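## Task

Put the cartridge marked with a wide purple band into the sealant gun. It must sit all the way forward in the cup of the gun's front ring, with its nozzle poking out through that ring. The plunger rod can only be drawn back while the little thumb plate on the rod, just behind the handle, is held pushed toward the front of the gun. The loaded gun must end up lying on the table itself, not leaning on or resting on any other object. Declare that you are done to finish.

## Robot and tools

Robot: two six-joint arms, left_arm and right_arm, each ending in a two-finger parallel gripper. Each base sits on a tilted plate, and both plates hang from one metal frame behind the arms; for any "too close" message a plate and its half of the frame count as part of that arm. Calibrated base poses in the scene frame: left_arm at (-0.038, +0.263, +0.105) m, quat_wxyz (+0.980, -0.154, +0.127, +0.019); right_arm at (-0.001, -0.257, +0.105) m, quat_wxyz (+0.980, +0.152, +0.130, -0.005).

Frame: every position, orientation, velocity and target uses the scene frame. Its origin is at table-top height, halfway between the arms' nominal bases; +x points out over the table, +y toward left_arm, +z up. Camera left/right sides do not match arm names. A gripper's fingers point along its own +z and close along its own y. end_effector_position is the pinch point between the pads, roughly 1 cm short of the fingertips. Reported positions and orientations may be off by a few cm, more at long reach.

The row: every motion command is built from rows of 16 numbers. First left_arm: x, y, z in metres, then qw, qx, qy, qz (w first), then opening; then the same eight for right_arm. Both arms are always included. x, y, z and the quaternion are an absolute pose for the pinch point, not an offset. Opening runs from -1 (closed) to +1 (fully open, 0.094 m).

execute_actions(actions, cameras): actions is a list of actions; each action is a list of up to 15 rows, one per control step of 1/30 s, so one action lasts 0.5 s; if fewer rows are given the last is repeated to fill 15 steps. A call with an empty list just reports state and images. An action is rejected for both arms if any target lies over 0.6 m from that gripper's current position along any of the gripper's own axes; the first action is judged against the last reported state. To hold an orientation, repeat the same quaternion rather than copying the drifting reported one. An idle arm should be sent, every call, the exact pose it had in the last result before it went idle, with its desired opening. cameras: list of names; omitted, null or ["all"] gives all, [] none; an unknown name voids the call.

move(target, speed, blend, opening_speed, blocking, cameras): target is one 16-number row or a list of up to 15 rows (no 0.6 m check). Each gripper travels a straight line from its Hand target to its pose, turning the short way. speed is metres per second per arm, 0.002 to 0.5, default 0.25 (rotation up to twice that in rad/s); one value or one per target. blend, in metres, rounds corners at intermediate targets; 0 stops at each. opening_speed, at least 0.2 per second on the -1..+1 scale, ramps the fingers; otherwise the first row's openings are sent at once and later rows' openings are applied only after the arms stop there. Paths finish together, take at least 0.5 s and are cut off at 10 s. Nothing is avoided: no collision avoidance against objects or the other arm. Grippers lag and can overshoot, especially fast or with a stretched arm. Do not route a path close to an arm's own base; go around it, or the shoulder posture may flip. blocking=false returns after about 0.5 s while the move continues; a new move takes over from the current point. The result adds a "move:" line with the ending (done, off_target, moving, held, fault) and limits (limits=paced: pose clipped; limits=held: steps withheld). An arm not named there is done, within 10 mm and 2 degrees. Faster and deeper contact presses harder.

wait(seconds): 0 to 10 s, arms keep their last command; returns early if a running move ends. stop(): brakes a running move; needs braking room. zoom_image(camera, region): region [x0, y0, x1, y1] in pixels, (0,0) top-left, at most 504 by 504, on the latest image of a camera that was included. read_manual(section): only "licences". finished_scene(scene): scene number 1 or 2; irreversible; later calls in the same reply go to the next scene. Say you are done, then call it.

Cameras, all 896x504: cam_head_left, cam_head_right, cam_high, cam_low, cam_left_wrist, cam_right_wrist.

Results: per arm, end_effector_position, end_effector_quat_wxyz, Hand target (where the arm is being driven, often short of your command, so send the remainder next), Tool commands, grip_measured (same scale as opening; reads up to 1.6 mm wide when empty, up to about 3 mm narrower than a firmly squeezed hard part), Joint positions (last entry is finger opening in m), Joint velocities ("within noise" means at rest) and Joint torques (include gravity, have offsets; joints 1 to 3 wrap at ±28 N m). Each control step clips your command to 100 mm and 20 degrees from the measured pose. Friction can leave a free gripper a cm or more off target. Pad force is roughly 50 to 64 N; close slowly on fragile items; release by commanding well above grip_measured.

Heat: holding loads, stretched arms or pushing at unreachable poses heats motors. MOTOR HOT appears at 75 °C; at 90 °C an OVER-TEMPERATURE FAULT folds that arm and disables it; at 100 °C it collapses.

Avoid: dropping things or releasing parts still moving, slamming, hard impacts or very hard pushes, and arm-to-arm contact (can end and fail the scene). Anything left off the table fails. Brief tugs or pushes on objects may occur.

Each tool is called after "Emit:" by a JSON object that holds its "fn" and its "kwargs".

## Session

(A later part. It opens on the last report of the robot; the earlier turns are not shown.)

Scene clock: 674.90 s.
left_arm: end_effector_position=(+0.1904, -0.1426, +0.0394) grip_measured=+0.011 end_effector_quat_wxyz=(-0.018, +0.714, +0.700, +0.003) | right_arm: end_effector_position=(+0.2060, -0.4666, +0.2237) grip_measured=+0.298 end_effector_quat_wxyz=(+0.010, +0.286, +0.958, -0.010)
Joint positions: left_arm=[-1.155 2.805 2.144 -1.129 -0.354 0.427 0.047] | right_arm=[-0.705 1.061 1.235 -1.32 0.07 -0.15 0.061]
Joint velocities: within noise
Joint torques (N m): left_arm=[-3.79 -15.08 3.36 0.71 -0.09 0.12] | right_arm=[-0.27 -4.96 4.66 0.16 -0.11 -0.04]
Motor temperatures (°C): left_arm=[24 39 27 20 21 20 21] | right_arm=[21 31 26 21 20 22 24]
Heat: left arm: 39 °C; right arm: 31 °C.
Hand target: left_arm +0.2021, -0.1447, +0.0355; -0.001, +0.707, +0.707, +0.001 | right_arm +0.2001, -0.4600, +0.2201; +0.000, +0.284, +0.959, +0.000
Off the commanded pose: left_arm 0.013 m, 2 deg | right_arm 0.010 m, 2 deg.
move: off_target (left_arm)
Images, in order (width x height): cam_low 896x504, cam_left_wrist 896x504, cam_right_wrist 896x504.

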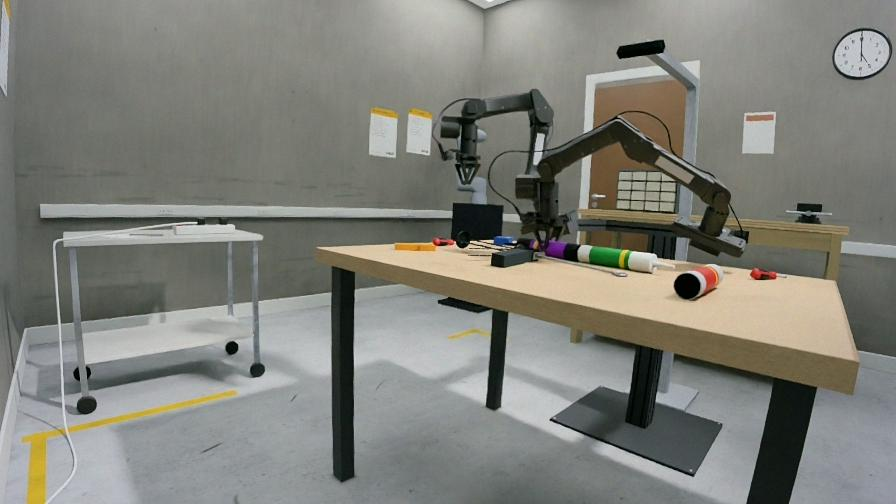

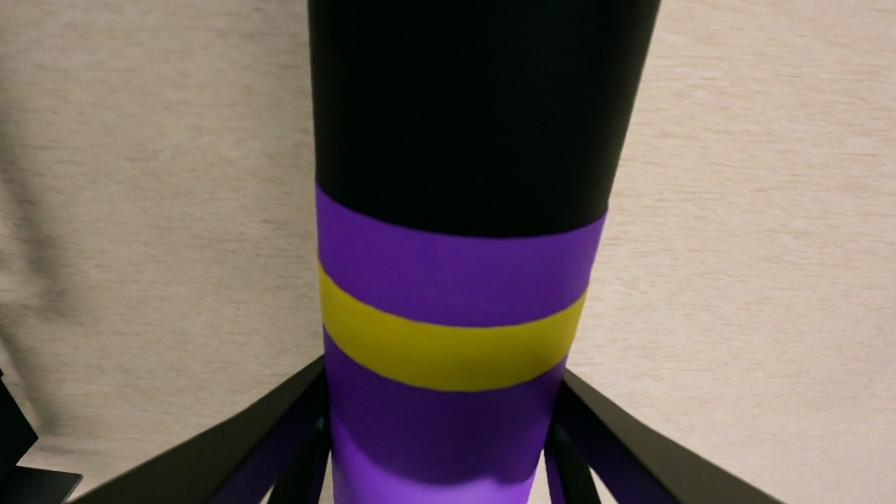

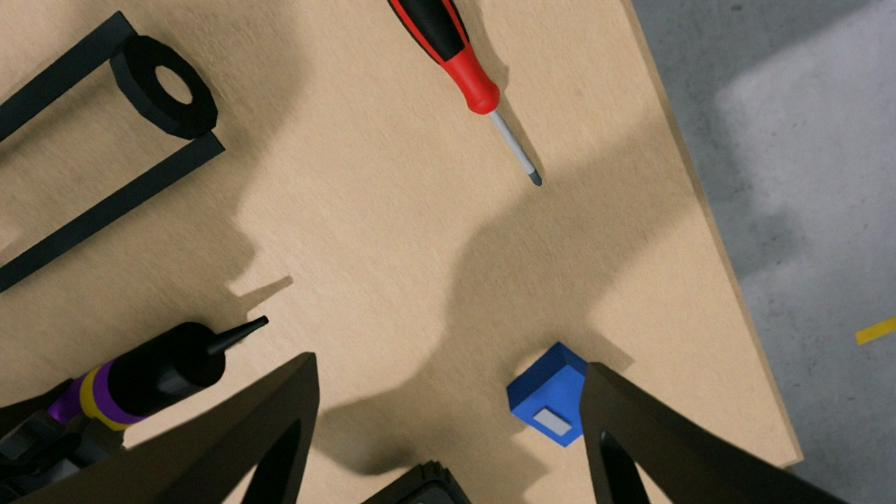

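Emit:
{"fn": "execute_actions", "kwargs": {"actions": [], "cameras": ["cam_head_right","cam_high","cam_head_left"]}}

Emit:
{"fn": "zoom_image", "kwargs": {"camera": "cam_head_right", "region": [300, 150, 600, 300]}}

Scene clock: 680.90 s.
left_arm: end_effector_position=(+0.1904, -0.1426, +0.0393) grip_measured=+0.011 end_effector_quat_wxyz=(-0.018, +0.714, +0.700, +0.003) | right_arm: end_effector_position=(+0.2060, -0.4666, +0.2237) grip_measured=+0.298 end_effector_quat_wxyz=(+0.010, +0.286, +0.958, -0.010)
Joint positions: left_arm=[-1.155 2.805 2.144 -1.129 -0.354 0.428 0.047] | right_arm=[-0.705 1.061 1.235 -1.32 0.07 -0.15 0.061]
Joint velocities: within noise
Joint torques (N m): left_arm=[-3.81 -15.05 3.37 0.7 -0.09 0.13] | right_arm=[-0.25 -4.94 4.66 0.16 -0.11 -0.05]
Motor temperatures (°C): left_arm=[24 39 27 20 21 20 21] | right_arm=[21 31 26 21 20 22 24]
Heat: left arm: 39 °C; right arm: 31 °C.
Hand target: left_arm +0.2020, -0.1446, +0.0354; -0.001, +0.707, +0.707, +0.001 | right_arm +0.2001, -0.4601, +0.2201; +0.000, +0.284, +0.959, +0.000
Tool commands: left_gripper/opening=-0.2 right_gripper/opening=+0.3
Off the commanded pose: left_arm 0.013 m, 2 deg | right_arm 0.010 m, 2 deg.
Images, in order (width x height): cam_head_left 896x504, cam_head_right 896x504, cam_high 896x504.

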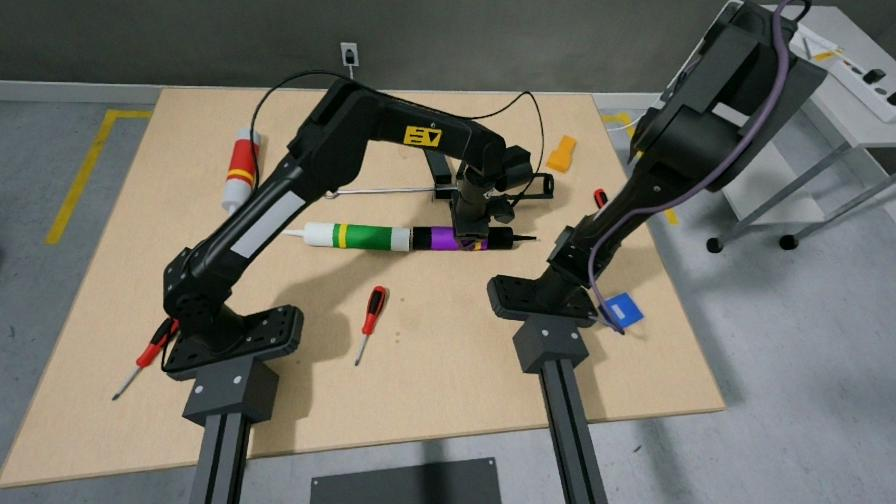

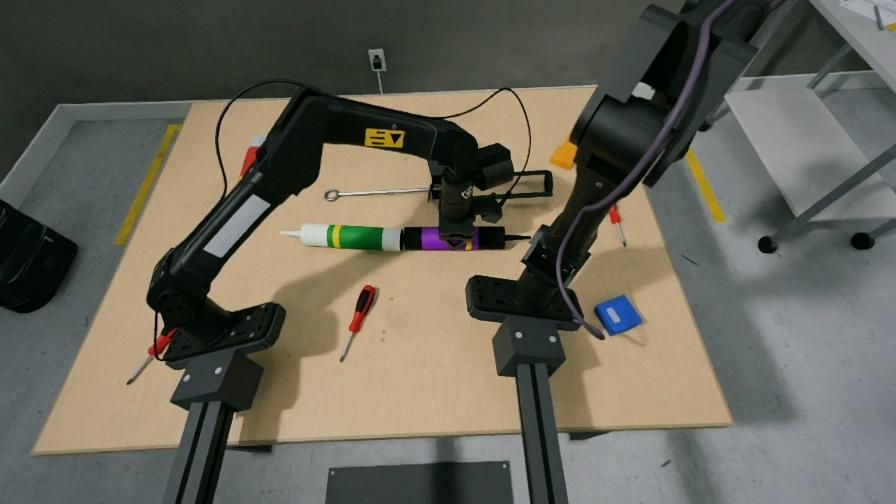

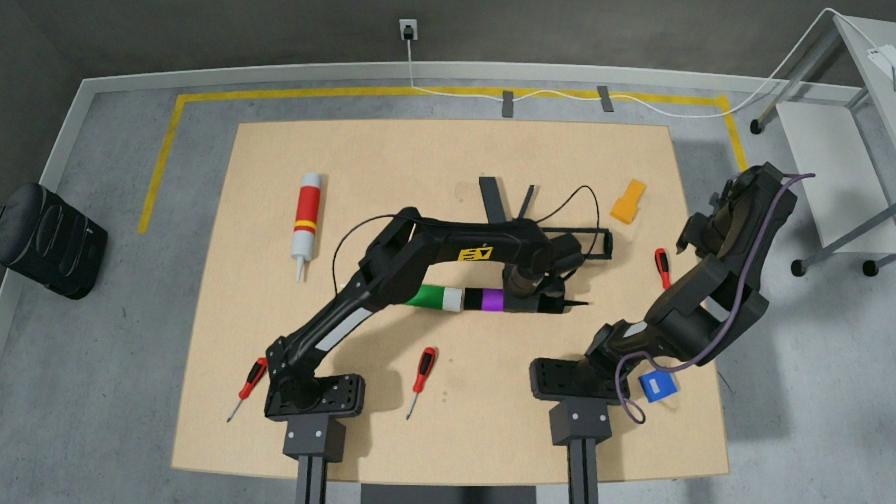

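Scaled by 1.680 from the camera's 896x504 image, which has a finer 1280x720 frame.

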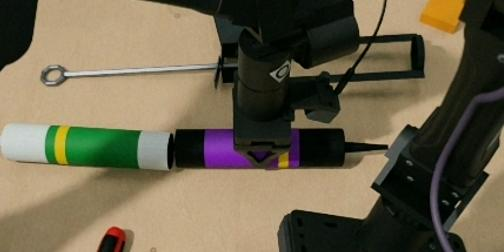

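Emit:
{"fn": "move", "kwargs": {"target": [[0.195,-0.143,0.035,0,0.7071,0.7071,0,0.6,0.20,-0.46,0.22,0,0.284,0.959,0,0.9],[0.205,-0.13,0.16,0,0.7071,0.7071,0,0.6,0.20,-0.46,0.22,0,0.284,0.959,0,0.9],[0.28,0.12,0.25,0,0.7071,0.7071,0,0.6,0.21,-0.34,0.20,0,0.629,0.777,0,0.9]], "speed": 0.25, "cameras": ["cam_right_wrist","cam_left_wrist"]}}

Scene clock: 699.97 s.
left_arm: end_effector_position=(+0.2828, +0.1133, +0.2496) grip_measured=+0.598 end_effector_quat_wxyz=(+0.006, +0.703, +0.711, -0.003) | right_arm: end_effector_position=(+0.2169, -0.3398, +0.2048) grip_measured=+0.898 end_effector_quat_wxyz=(+0.008, +0.633, +0.774, +0.016)
Joint positions: left_arm=[-0.858 1.875 1.753 -1.498 -0.393 0.732 0.075] | right_arm=[0.083 0.965 0.994 -1.32 0.309 1.392 0.089]
Joint velocities: within noise
Joint torques (N m): left_arm=[-3.51 -9.63 4 0.15 -0.03 0.12] | right_arm=[1.01 -1.72 4.75 0.16 0.14 0.11]
Motor temperatures (°C): left_arm=[24 39 26 20 21 20 21] | right_arm=[21 31 26 21 20 22 24]
Heat: left arm: 39 °C; right arm: 31 °C.
Hand target: left_arm +0.2800, +0.1199, +0.2500; +0.000, +0.707, +0.707, +0.000 | right_arm +0.2101, -0.3401, +0.2002; +0.000, +0.629, +0.777, +0.000
Off the commanded pose: left_arm 0.007 m, 1 deg | right_arm 0.008 m, 2 deg.
move: done
Images, in order (width x height): cam_left_wrist 896x504, cam_right_wrist 896x504.

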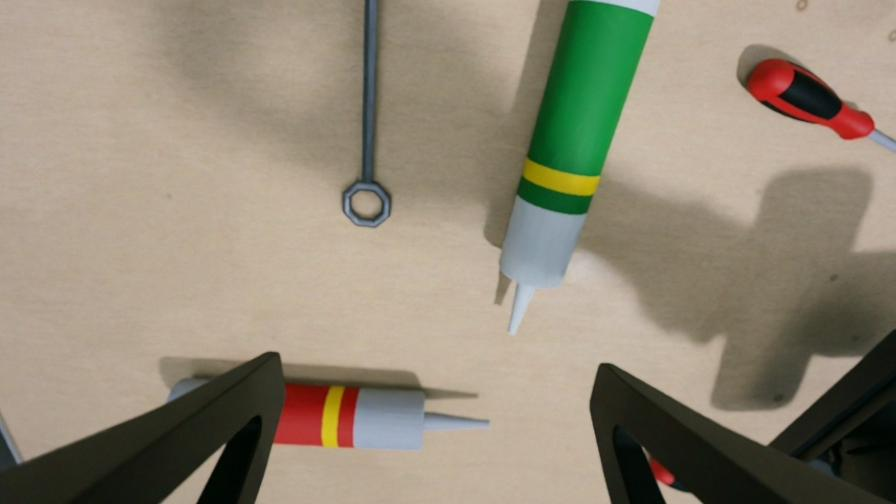

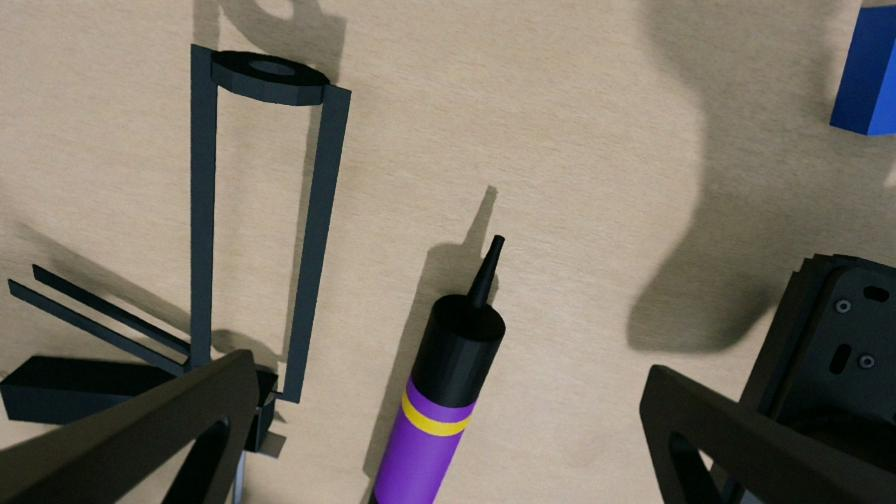

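Emit:
{"fn": "move", "kwargs": {"target": [[0.30,0.25,0.25,0,0.7071,0.7071,0,0.6,0.178,-0.193,0.09,0,0.629,0.777,0,0.9]], "speed": 0.25, "cameras": ["cam_right_wrist"]}}

Scene clock: 720.40 s.
left_arm: end_effector_position=(+0.3047, +0.2468, +0.2499) grip_measured=+0.598 end_effector_quat_wxyz=(+0.001, +0.704, +0.710, +0.002) | right_arm: end_effector_position=(+0.1814, -0.1909, +0.0938) grip_measured=+0.898 end_effector_quat_wxyz=(-0.007, +0.632, +0.775, +0.007)
Joint positions: left_arm=[-0.512 1.623 1.637 -1.499 -0.399 1.108 0.075] | right_arm=[0.714 1.343 0.587 -0.805 0.387 2.066 0.089]
Joint velocities: within noise
Joint torques (N m): left_arm=[-2.52 -8.98 3.69 0.23 0.06 0.11] | right_arm=[1.99 -1.91 3.88 0.36 0.16 0.06]
Motor temperatures (°C): left_arm=[23 36 26 20 21 20 20] | right_arm=[21 29 26 21 20 22 24]
Heat: left arm: 36 °C; right arm: 29 °C.
Hand target: left_arm +0.3000, +0.2499, +0.2500; +0.000, +0.707, +0.707, +0.000 | right_arm +0.1780, -0.1931, +0.0901; +0.000, +0.629, +0.777, +0.000
Off the commanded pose: left_arm 0.006 m, 1 deg | right_arm 0.006 m, 1 deg.
move: done
Images, in order (width x height): cam_right_wrist 896x504.

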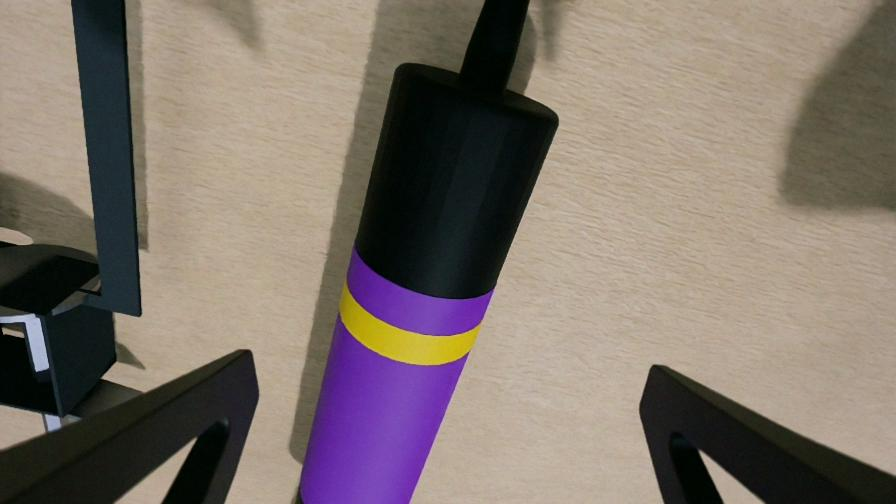

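Emit:
{"fn": "move", "kwargs": {"target": [[0.30,0.25,0.25,0,0.7071,0.7071,0,0.6,0.185,-0.193,0.034,0,0.629,0.777,0,0.9],[0.30,0.25,0.25,0,0.7071,0.7071,0,0.6,0.185,-0.195,0.034,0,0.629,0.777,0,0.0]], "speed": 0.12, "opening_speed": 1.0, "cameras": ["cam_right_wrist","cam_head_right"]}}

Scene clock: 739.87 s.
left_arm: end_effector_position=(+0.3047, +0.2468, +0.2499) grip_measured=+0.598 end_effector_quat_wxyz=(+0.001, +0.705, +0.710, +0.002) | right_arm: end_effector_position=(+0.1910, -0.1903, +0.0384) grip_measured=+0.003 end_effector_quat_wxyz=(-0.002, +0.634, +0.774, +0.011)
Joint positions: left_arm=[-0.512 1.623 1.637 -1.499 -0.399 1.108 0.075] | right_arm=[0.577 1.517 0.481 -0.456 0.388 1.918 0.047]
Joint velocities: within noise
Joint torques (N m): left_arm=[-2.51 -9.01 3.71 0.23 0.06 0.12] | right_arm=[1.28 -2.61 2.66 0.36 0.09 -0.04]
Motor temperatures (°C): left_arm=[23 35 25 20 21 20 20] | right_arm=[21 29 25 21 20 22 24]
Heat: left arm: 35 °C; right arm: 29 °C.
Hand target: left_arm +0.3000, +0.2499, +0.2500; +0.000, +0.707, +0.707, +0.000 | right_arm +0.1850, -0.1950, +0.0342; +0.000, +0.629, +0.777, +0.000
Off the commanded pose: left_arm 0.006 m, 1 deg | right_arm 0.009 m, 1 deg.
move: done
Images, in order (width x height): cam_head_right 896x504, cam_right_wrist 896x504.

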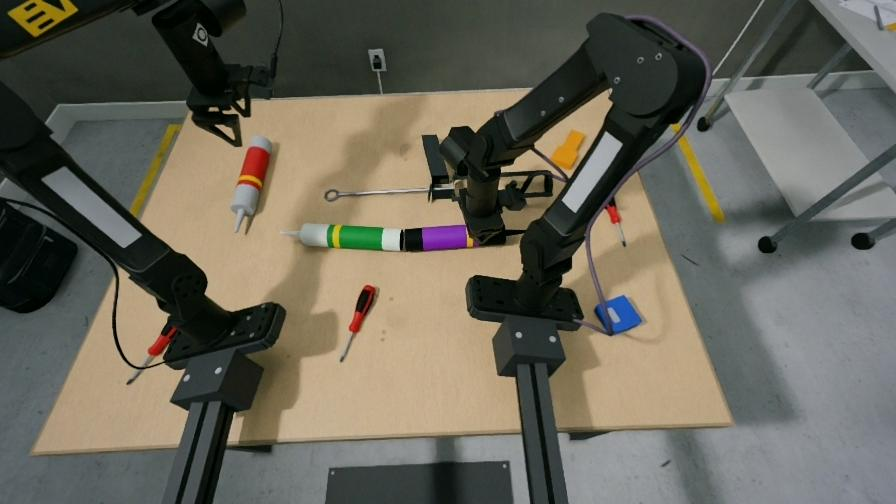

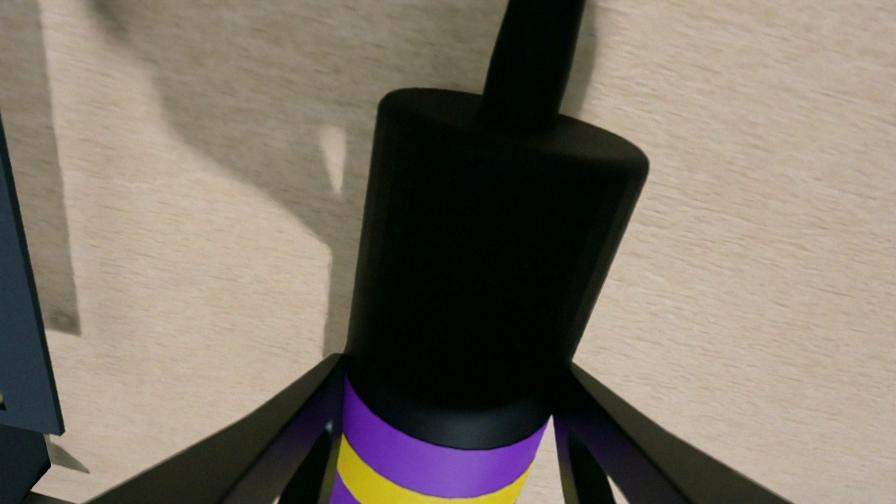

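Emit:
{"fn": "move", "kwargs": {"target": [[0.30,0.25,0.25,0,0.7071,0.7071,0,0.6,0.187,-0.20,0.037,0,0.629,0.777,0,-0.1],[0.30,0.25,0.25,0,0.7071,0.7071,0,0.6,0.20,-0.305,0.037,0,0.7132,0.701,0,-0.1],[0.30,0.25,0.25,0,0.7071,0.7071,0,0.6,0.20,-0.305,0.032,0,0.7132,0.701,0,-0.1],[0.30,0.25,0.25,0,0.7071,0.7071,0,0.6,0.20,-0.305,0.032,0,0.7132,0.701,0,0.7],[0.30,0.25,0.25,0,0.7071,0.7071,0,0.6,0.20,-0.302,0.12,0,0.7132,0.701,0,0.7],[0.30,0.25,0.25,0,0.7071,0.7071,0,0.6,0.20,-0.265,0.12,0,0.743,0.669,0,0.7]], "speed": [0.1,0.12,0.1,0.1,0.15,0.2], "cameras": ["cam_right_wrist","cam_head_right"]}}

Scene clock: 754.50 s.
left_arm: end_effector_position=(+0.3047, +0.2468, +0.2499) grip_measured=+0.598 end_effector_quat_wxyz=(+0.001, +0.705, +0.709, +0.002) | right_arm: end_effector_position=(+0.1935, -0.2633, +0.1132) grip_measured=+0.698 end_effector_quat_wxyz=(-0.008, +0.743, +0.670, +0.000)
Joint positions: left_arm=[-0.512 1.623 1.637 -1.499 -0.399 1.109 0.075] | right_arm=[0.378 1.096 0.616 -0.961 0.365 2.017 0.08]
Joint velocities: within noise
Joint torques (N m): left_arm=[-2.51 -8.98 3.69 0.23 0.06 0.12] | right_arm=[1.47 -1.46 8.88 0.03 0.17 0.08]
Motor temperatures (°C): left_arm=[23 35 25 20 21 20 20] | right_arm=[21 29 25 21 21 22 24]
Heat: left arm: 35 °C; right arm: 29 °C.
Hand target: left_arm +0.3000, +0.2499, +0.2500; +0.000, +0.707, +0.707, +0.000 | right_arm +0.1999, -0.2650, +0.1198; +0.000, +0.743, +0.669, +0.000
Off the commanded pose: left_arm 0.006 m, 0 deg | right_arm 0.010 m, 1 deg.
move: done; target 4's new opening was sent with right_arm's hand 0.023 m and 4 deg from that target
Images, in order (width x height): cam_head_right 896x504, cam_right_wrist 896x504.

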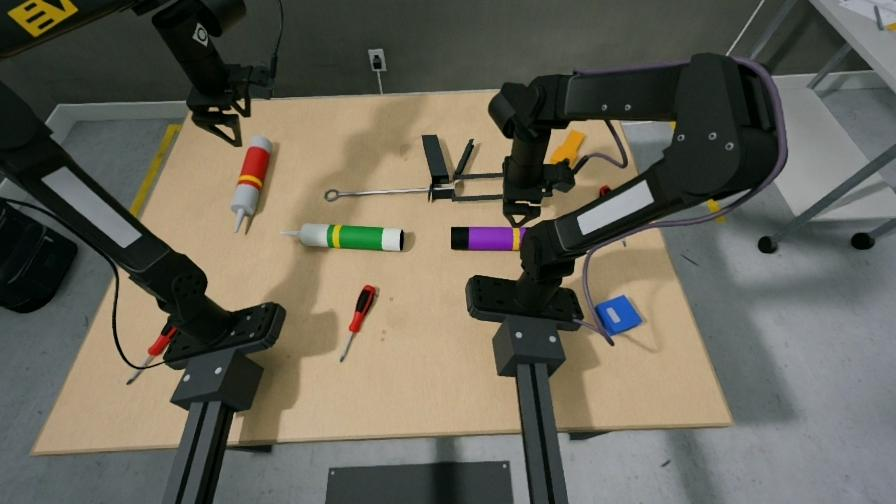

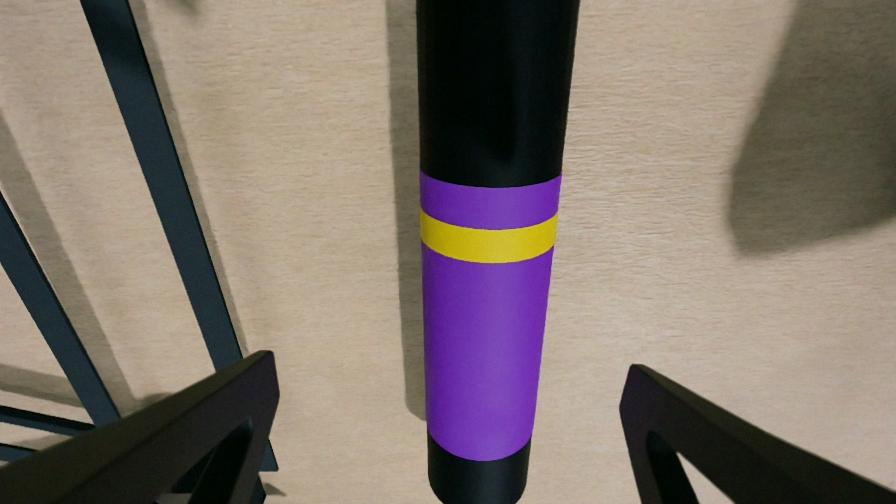

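Emit:
{"fn": "move", "kwargs": {"target": [0.30,0.25,0.25,0,0.7071,0.7071,0,0.6,0.182,-0.257,0.06,0,0.743,0.669,0,0.9], "speed": 0.15, "cameras": ["cam_right_wrist"]}}

Scene clock: 765.33 s.
left_arm: end_effector_position=(+0.3047, +0.2468, +0.2499) grip_measured=+0.598 end_effector_quat_wxyz=(+0.001, +0.705, +0.709, +0.002) | right_arm: end_effector_position=(+0.1868, -0.2552, +0.0642) grip_measured=+0.898 end_effector_quat_wxyz=(+0.000, +0.746, +0.666, +0.008)
Joint positions: left_arm=[-0.512 1.623 1.637 -1.499 -0.399 1.109 0.075] | right_arm=[0.329 1.178 0.443 -0.664 0.365 1.967 0.089]
Joint velocities: within noise
Joint torques (N m): left_arm=[-2.5 -9.02 3.73 0.24 0.06 0.11] | right_arm=[0.58 -1.59 3.58 0.36 0.05 0.02]
Motor temperatures (°C): left_arm=[23 35 25 20 21 20 20] | right_arm=[21 29 26 21 20 22 24]
Heat: left arm: 35 °C; right arm: 29 °C.
Hand target: left_arm +0.3000, +0.2499, +0.2500; +0.000, +0.707, +0.707, +0.000 | right_arm +0.1819, -0.2570, +0.0602; +0.000, +0.743, +0.669, +0.000
Off the commanded pose: left_arm 0.006 m, 0 deg | right_arm 0.007 m, 1 deg.
move: done
Images, in order (width x height): cam_right_wrist 896x504.

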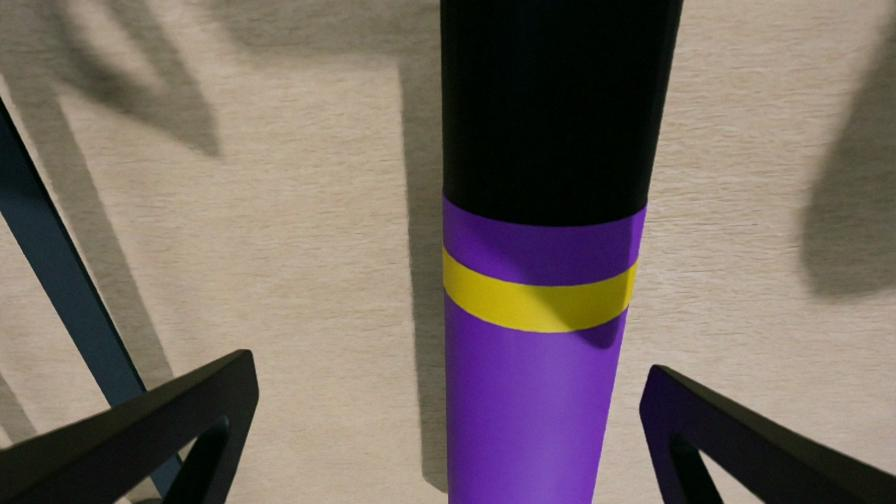

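Emit:
{"fn": "move", "kwargs": {"target": [0.30,0.25,0.25,0,0.7071,0.7071,0,0.6,0.165,-0.256,0.055,0,0.743,0.669,0,0.9], "speed": 0.15, "cameras": ["cam_right_wrist"]}}

Scene clock: 775.80 s.
left_arm: end_effector_position=(+0.3047, +0.2468, +0.2499) grip_measured=+0.598 end_effector_quat_wxyz=(+0.001, +0.705, +0.709, +0.002) | right_arm: end_effector_position=(+0.1666, -0.2555, +0.0559) grip_measured=+0.898 end_effector_quat_wxyz=(-0.006, +0.742, +0.670, -0.002)
Joint positions: left_arm=[-0.512 1.623 1.637 -1.499 -0.399 1.109 0.075] | right_arm=[0.341 1.151 0.377 -0.654 0.365 1.978 0.089]
Joint velocities: within noise
Joint torques (N m): left_arm=[-2.51 -8.98 3.71 0.23 0.06 0.12] | right_arm=[1.43 -2.85 3.38 0.32 0.1 0.09]
Motor temperatures (°C): left_arm=[23 35 25 20 21 20 20] | right_arm=[21 29 26 21 20 22 24]
Heat: left arm: 35 °C; right arm: 29 °C.
Hand target: left_arm +0.3000, +0.2499, +0.2500; +0.000, +0.707, +0.707, +0.000 | right_arm +0.1649, -0.2560, +0.0550; +0.000, +0.743, +0.669, +0.000
Off the commanded pose: left_arm 0.006 m, 0 deg | right_arm 0.002 m, 1 deg.
move: done
Images, in order (width x height): cam_right_wrist 896x504.

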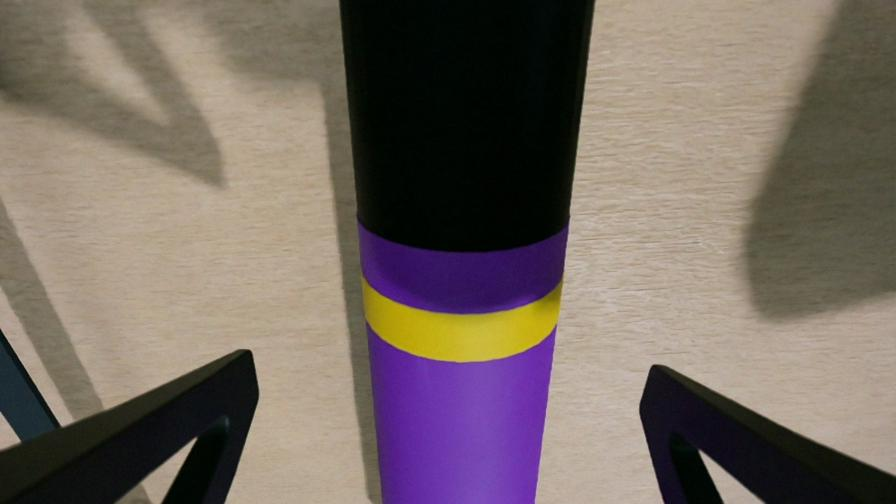

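Emit:
{"fn": "move", "kwargs": {"target": [[0.30,0.25,0.25,0,0.7071,0.7071,0,0.6,0.160,-0.256,0.036,0,0.743,0.669,0,0.9],[0.30,0.25,0.25,0,0.7071,0.7071,0,0.6,0.160,-0.256,0.036,0,0.743,0.669,0,-0.15]], "speed": 0.12, "opening_speed": 1.0, "cameras": ["cam_right_wrist"]}}

Scene clock: 784.80 s.
left_arm: end_effector_position=(+0.3047, +0.2468, +0.2499) grip_measured=+0.598 end_effector_quat_wxyz=(+0.001, +0.705, +0.709, +0.002) | right_arm: end_effector_position=(+0.1657, -0.2543, +0.0397) grip_measured=-0.060 end_effector_quat_wxyz=(+0.001, +0.746, +0.666, +0.008)
Joint positions: left_arm=[-0.512 1.623 1.637 -1.499 -0.399 1.109 0.075] | right_arm=[0.313 1.186 0.314 -0.519 0.365 1.949 0.044]
Joint velocities: within noise
Joint torques (N m): left_arm=[-2.5 -9.02 3.7 0.22 0.06 0.11] | right_arm=[0.47 -1.29 3.08 0.37 0.03 -0.03]
Motor temperatures (°C): left_arm=[23 35 25 20 21 20 20] | right_arm=[21 29 25 21 20 22 24]
Heat: left arm: 35 °C; right arm: 29 °C.
Hand target: left_arm +0.3000, +0.2499, +0.2500; +0.000, +0.707, +0.707, +0.000 | right_arm +0.1599, -0.2560, +0.0363; +0.000, +0.743, +0.669, +0.000
Off the commanded pose: left_arm 0.006 m, 0 deg | right_arm 0.007 m, 1 deg.
move: done
Images, in order (width x height): cam_right_wrist 896x504.

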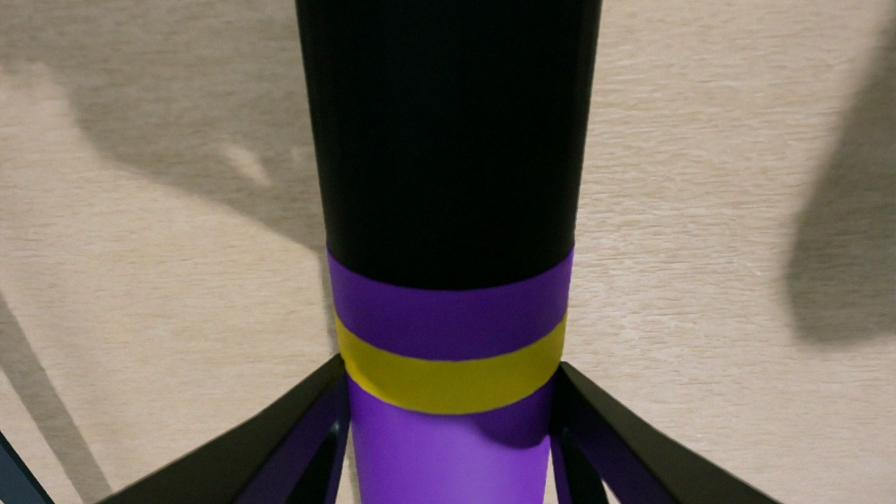

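Emit:
{"fn": "move", "kwargs": {"target": [[0.30,0.25,0.25,0,0.7071,0.7071,0,0.6,0.160,-0.256,0.12,0,0.743,0.669,0,-0.15],[0.30,0.25,0.25,0,0.7071,0.7071,0,0.6,0.318,-0.206,0.13,0,0.743,0.669,0,-0.15]], "speed": 0.15, "cameras": ["all"]}}

Scene clock: 805.80 s.
left_arm: end_effector_position=(+0.3047, +0.2468, +0.2499) grip_measured=+0.598 end_effector_quat_wxyz=(+0.001, +0.705, +0.709, +0.002) | right_arm: end_effector_position=(+0.3138, -0.2029, +0.1276) grip_measured=-0.148 end_effector_quat_wxyz=(-0.008, +0.738, +0.675, +0.009)
Joint positions: left_arm=[-0.512 1.623 1.637 -1.499 -0.399 1.109 0.075] | right_arm=[0.448 1.607 1.113 -0.954 0.367 2.071 0.04]
Joint velocities: within noise
Joint torques (N m): left_arm=[-2.48 -8.95 3.67 0.23 0.06 0.12] | right_arm=[2 -4.7 8.4 0 0.15 0.1]
Motor temperatures (°C): left_arm=[23 35 25 20 21 20 20] | right_arm=[21 28 26 21 20 22 24]
Heat: left arm: 35 °C; right arm: 28 °C.
Hand target: left_arm +0.3000, +0.2499, +0.2500; +0.000, +0.707, +0.707, +0.000 | right_arm +0.3180, -0.2061, +0.1299; -0.002, +0.740, +0.672, +0.003
Off the commanded pose: left_arm 0.006 m, 0 deg | right_arm 0.006 m, 2 deg.
joint sent to its limit (right arm) — joint 6 (wrist roll), upper limit. The joint targets still meet the commanded pose.
move: done

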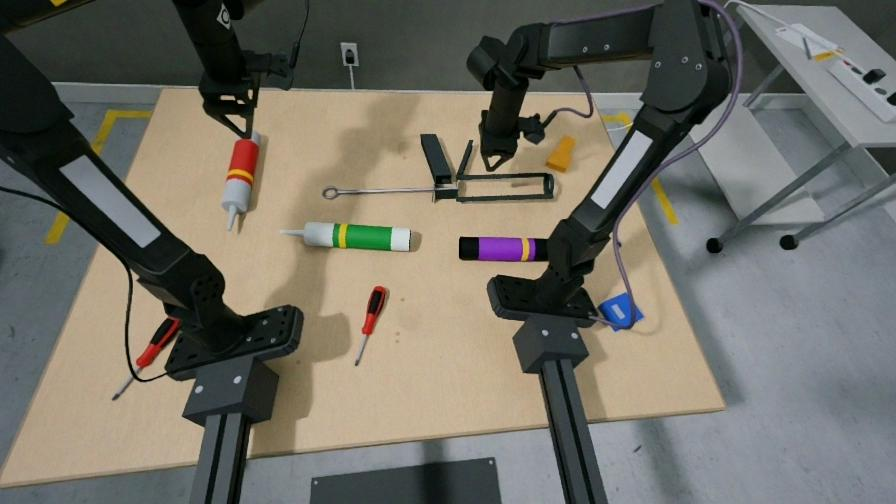

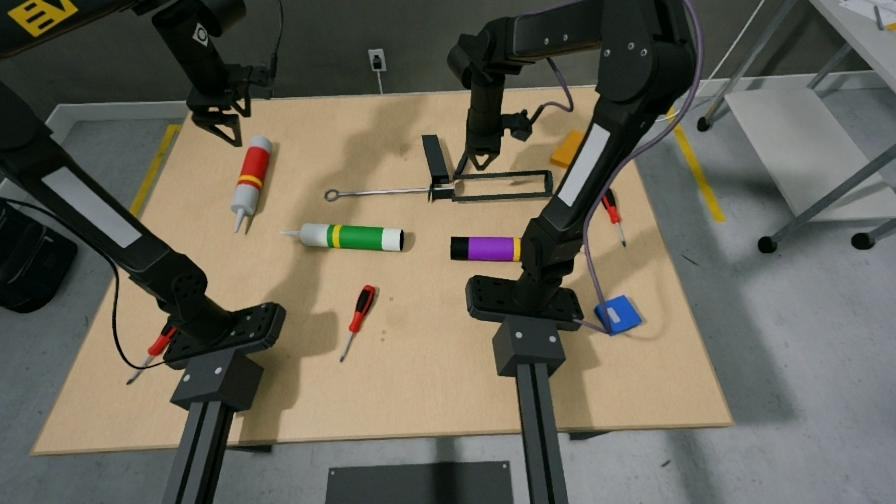

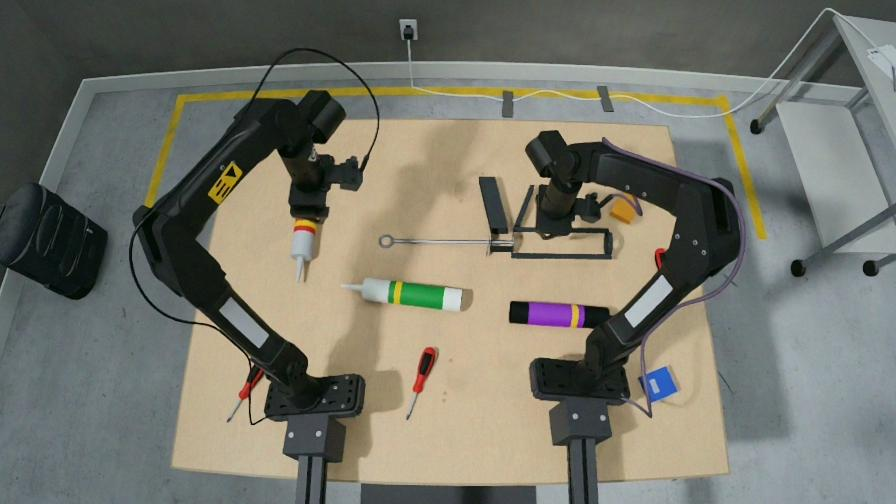

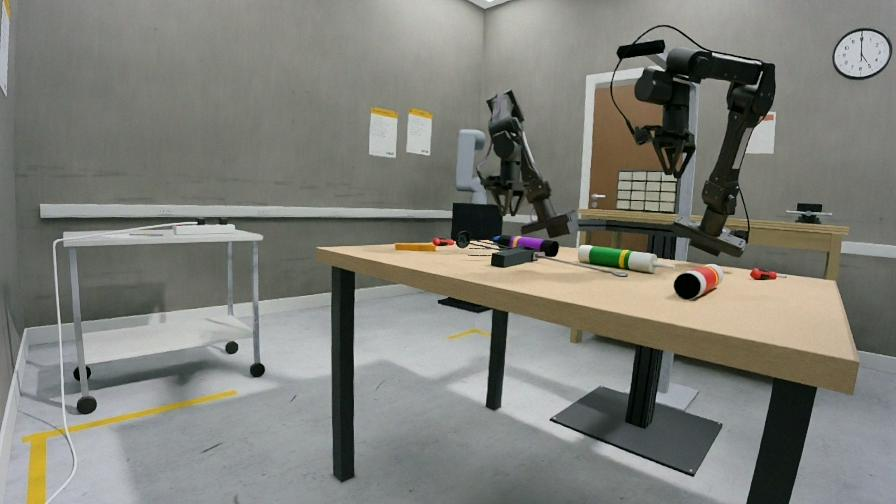

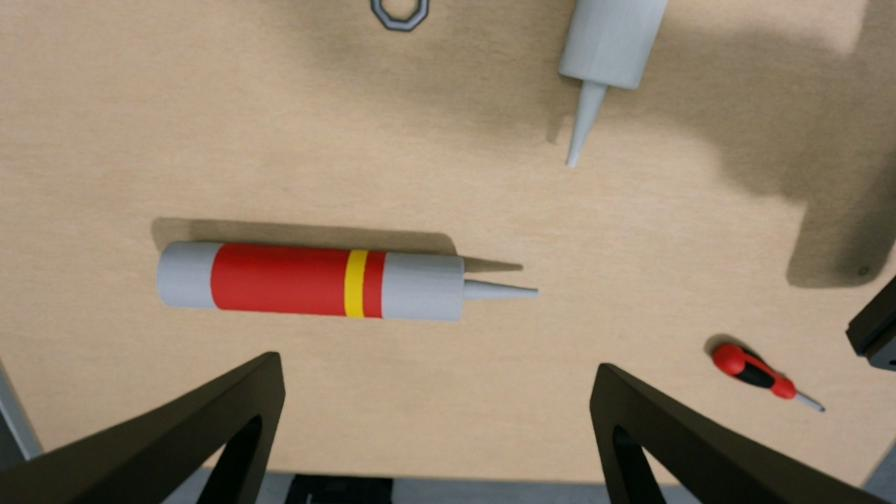

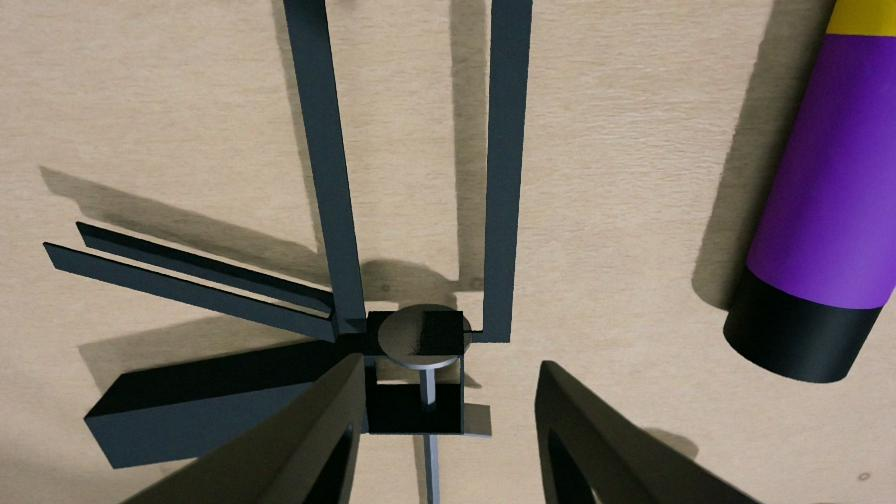

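Emit:
{"fn": "move", "kwargs": {"target": [[0.30,0.25,0.25,0,0.7071,0.7071,0,0.6,0.160,-0.250,0.10,0,0.743,0.669,0,0.9]], "speed": 0.25, "cameras": ["cam_right_wrist"]}}

Scene clock: 814.43 s.
left_arm: end_effector_position=(+0.3047, +0.2468, +0.2499) grip_measured=+0.598 end_effector_quat_wxyz=(+0.001, +0.705, +0.709, +0.002) | right_arm: end_effector_position=(+0.1679, -0.2509, +0.1012) grip_measured=+0.898 end_effector_quat_wxyz=(-0.012, +0.735, +0.678, +0.017)
Joint positions: left_arm=[-0.512 1.623 1.637 -1.499 -0.399 1.109 0.075] | right_arm=[0.461 1.01 0.491 -0.92 0.356 2.071 0.089]
Joint velocities: within noise
Joint torques (N m): left_arm=[-2.52 -9.01 3.69 0.23 0.07 0.12] | right_arm=[1.26 -2 4.38 0.14 -0.13 0.09]
Motor temperatures (°C): left_arm=[23 35 25 20 21 20 20] | right_arm=[21 29 27 21 20 22 24]
Heat: left arm: 35 °C; right arm: 29 °C.
Hand target: left_arm +0.3000, +0.2499, +0.2500; +0.000, +0.707, +0.707, +0.000 | right_arm +0.1605, -0.2507, +0.0996; -0.018, +0.732, +0.681, +0.012
Off the commanded pose: left_arm 0.006 m, 0 deg | right_arm 0.008 m, 3 deg.
joint sent to its limit (right arm) — joint 6 (wrist roll), upper limit. The joint targets are off in orientation, not in position.
move: off_target (right_arm)
Images, in order (width x height): cam_right_wrist 896x504.

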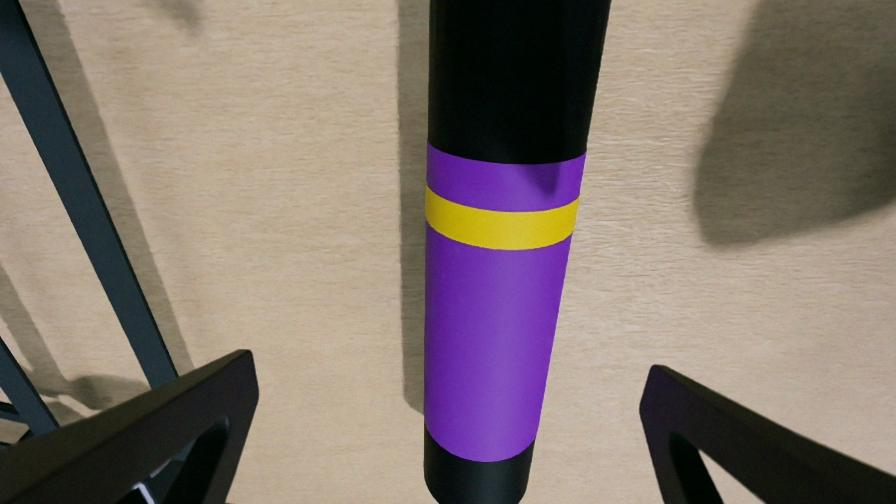

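Emit:
{"fn": "move", "kwargs": {"target": [[0.30,0.25,0.25,0,0.7071,0.7071,0,0.6,0.153,-0.262,0.055,0,0.734,0.679,0,0.9]], "speed": 0.15, "cameras": ["cam_right_wrist"]}}

Scene clock: 819.53 s.
left_arm: end_effector_position=(+0.3047, +0.2468, +0.2499) grip_measured=+0.598 end_effector_quat_wxyz=(+0.001, +0.705, +0.709, +0.002) | right_arm: end_effector_position=(+0.1576, -0.2589, +0.0592) grip_measured=+0.898 end_effector_quat_wxyz=(-0.004, +0.737, +0.676, +0.009)
Joint positions: left_arm=[-0.512 1.623 1.637 -1.499 -0.399 1.109 0.075] | right_arm=[0.34 1.053 0.337 -0.687 0.36 1.952 0.089]
Joint velocities: within noise
Joint torques (N m): left_arm=[-2.5 -8.99 3.71 0.23 0.05 0.12] | right_arm=[0.28 -0.84 3.54 0.38 0.13 -0.07]
Motor temperatures (°C): left_arm=[23 35 25 20 21 20 20] | right_arm=[21 29 26 21 20 22 24]
Heat: left arm: 35 °C; right arm: 29 °C.
Hand target: left_arm +0.3000, +0.2499, +0.2500; +0.000, +0.707, +0.707, +0.000 | right_arm +0.1529, -0.2620, +0.0553; +0.000, +0.734, +0.679, +0.000
Off the commanded pose: left_arm 0.006 m, 0 deg | right_arm 0.007 m, 1 deg.
move: done
Images, in order (width x height): cam_right_wrist 896x504.

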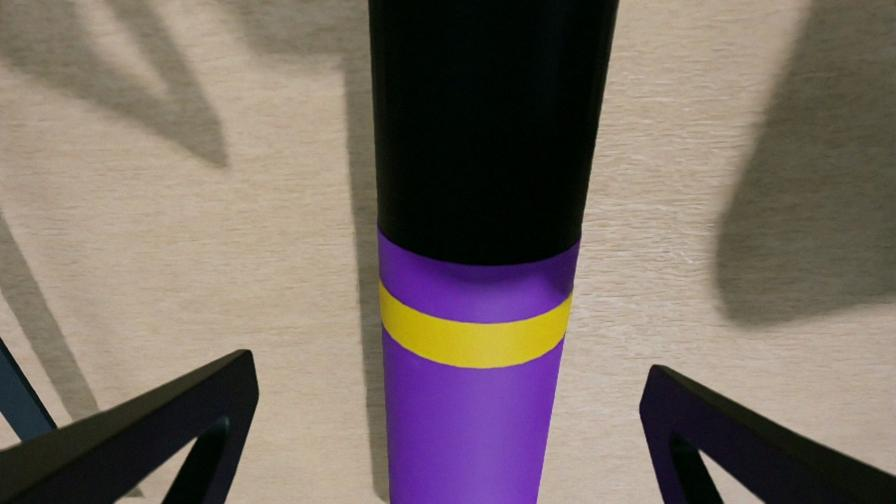

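Emit:
{"fn": "move", "kwargs": {"target": [[0.30,0.25,0.25,0,0.7071,0.7071,0,0.6,0.146,-0.257,0.030,0,0.734,0.679,0,0.9],[0.30,0.25,0.25,0,0.7071,0.7071,0,0.6,0.146,-0.257,0.030,0,0.734,0.679,0,-0.15]], "speed": 0.12, "opening_speed": 1.0, "cameras": ["cam_right_wrist"]}}

Scene clock: 830.10 s.
left_arm: end_effector_position=(+0.3047, +0.2468, +0.2499) grip_measured=+0.598 end_effector_quat_wxyz=(+0.001, +0.705, +0.709, +0.002) | right_arm: end_effector_position=(+0.1513, -0.2542, +0.0334) grip_measured=+0.003 end_effector_quat_wxyz=(-0.002, +0.737, +0.676, +0.009)
Joint positions: left_arm=[-0.512 1.623 1.637 -1.499 -0.399 1.109 0.075] | right_arm=[0.317 1.153 0.253 -0.494 0.36 1.926 0.047]
Joint velocities: within noise
Joint torques (N m): left_arm=[-2.5 -9.01 3.7 0.23 0.07 0.11] | right_arm=[0.36 -1.01 2.97 0.37 0.09 -0.04]
Motor temperatures (°C): left_arm=[23 35 25 20 21 20 20] | right_arm=[21 28 26 21 20 22 24]
Heat: left arm: 35 °C; right arm: 28 °C.
Hand target: left_arm +0.3000, +0.2499, +0.2500; +0.000, +0.707, +0.707, +0.000 | right_arm +0.1458, -0.2570, +0.0303; +0.000, +0.734, +0.679, +0.000
Off the commanded pose: left_arm 0.006 m, 0 deg | right_arm 0.007 m, 1 deg.
move: done
Images, in order (width x height): cam_right_wrist 896x504.

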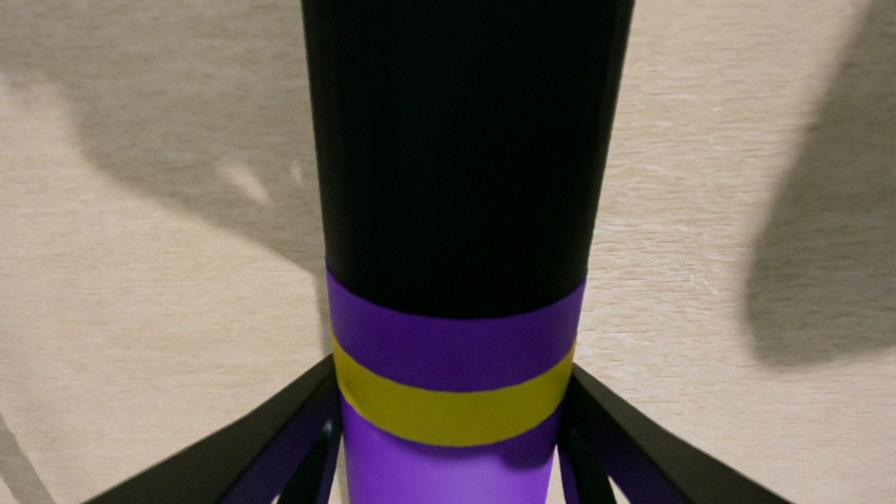

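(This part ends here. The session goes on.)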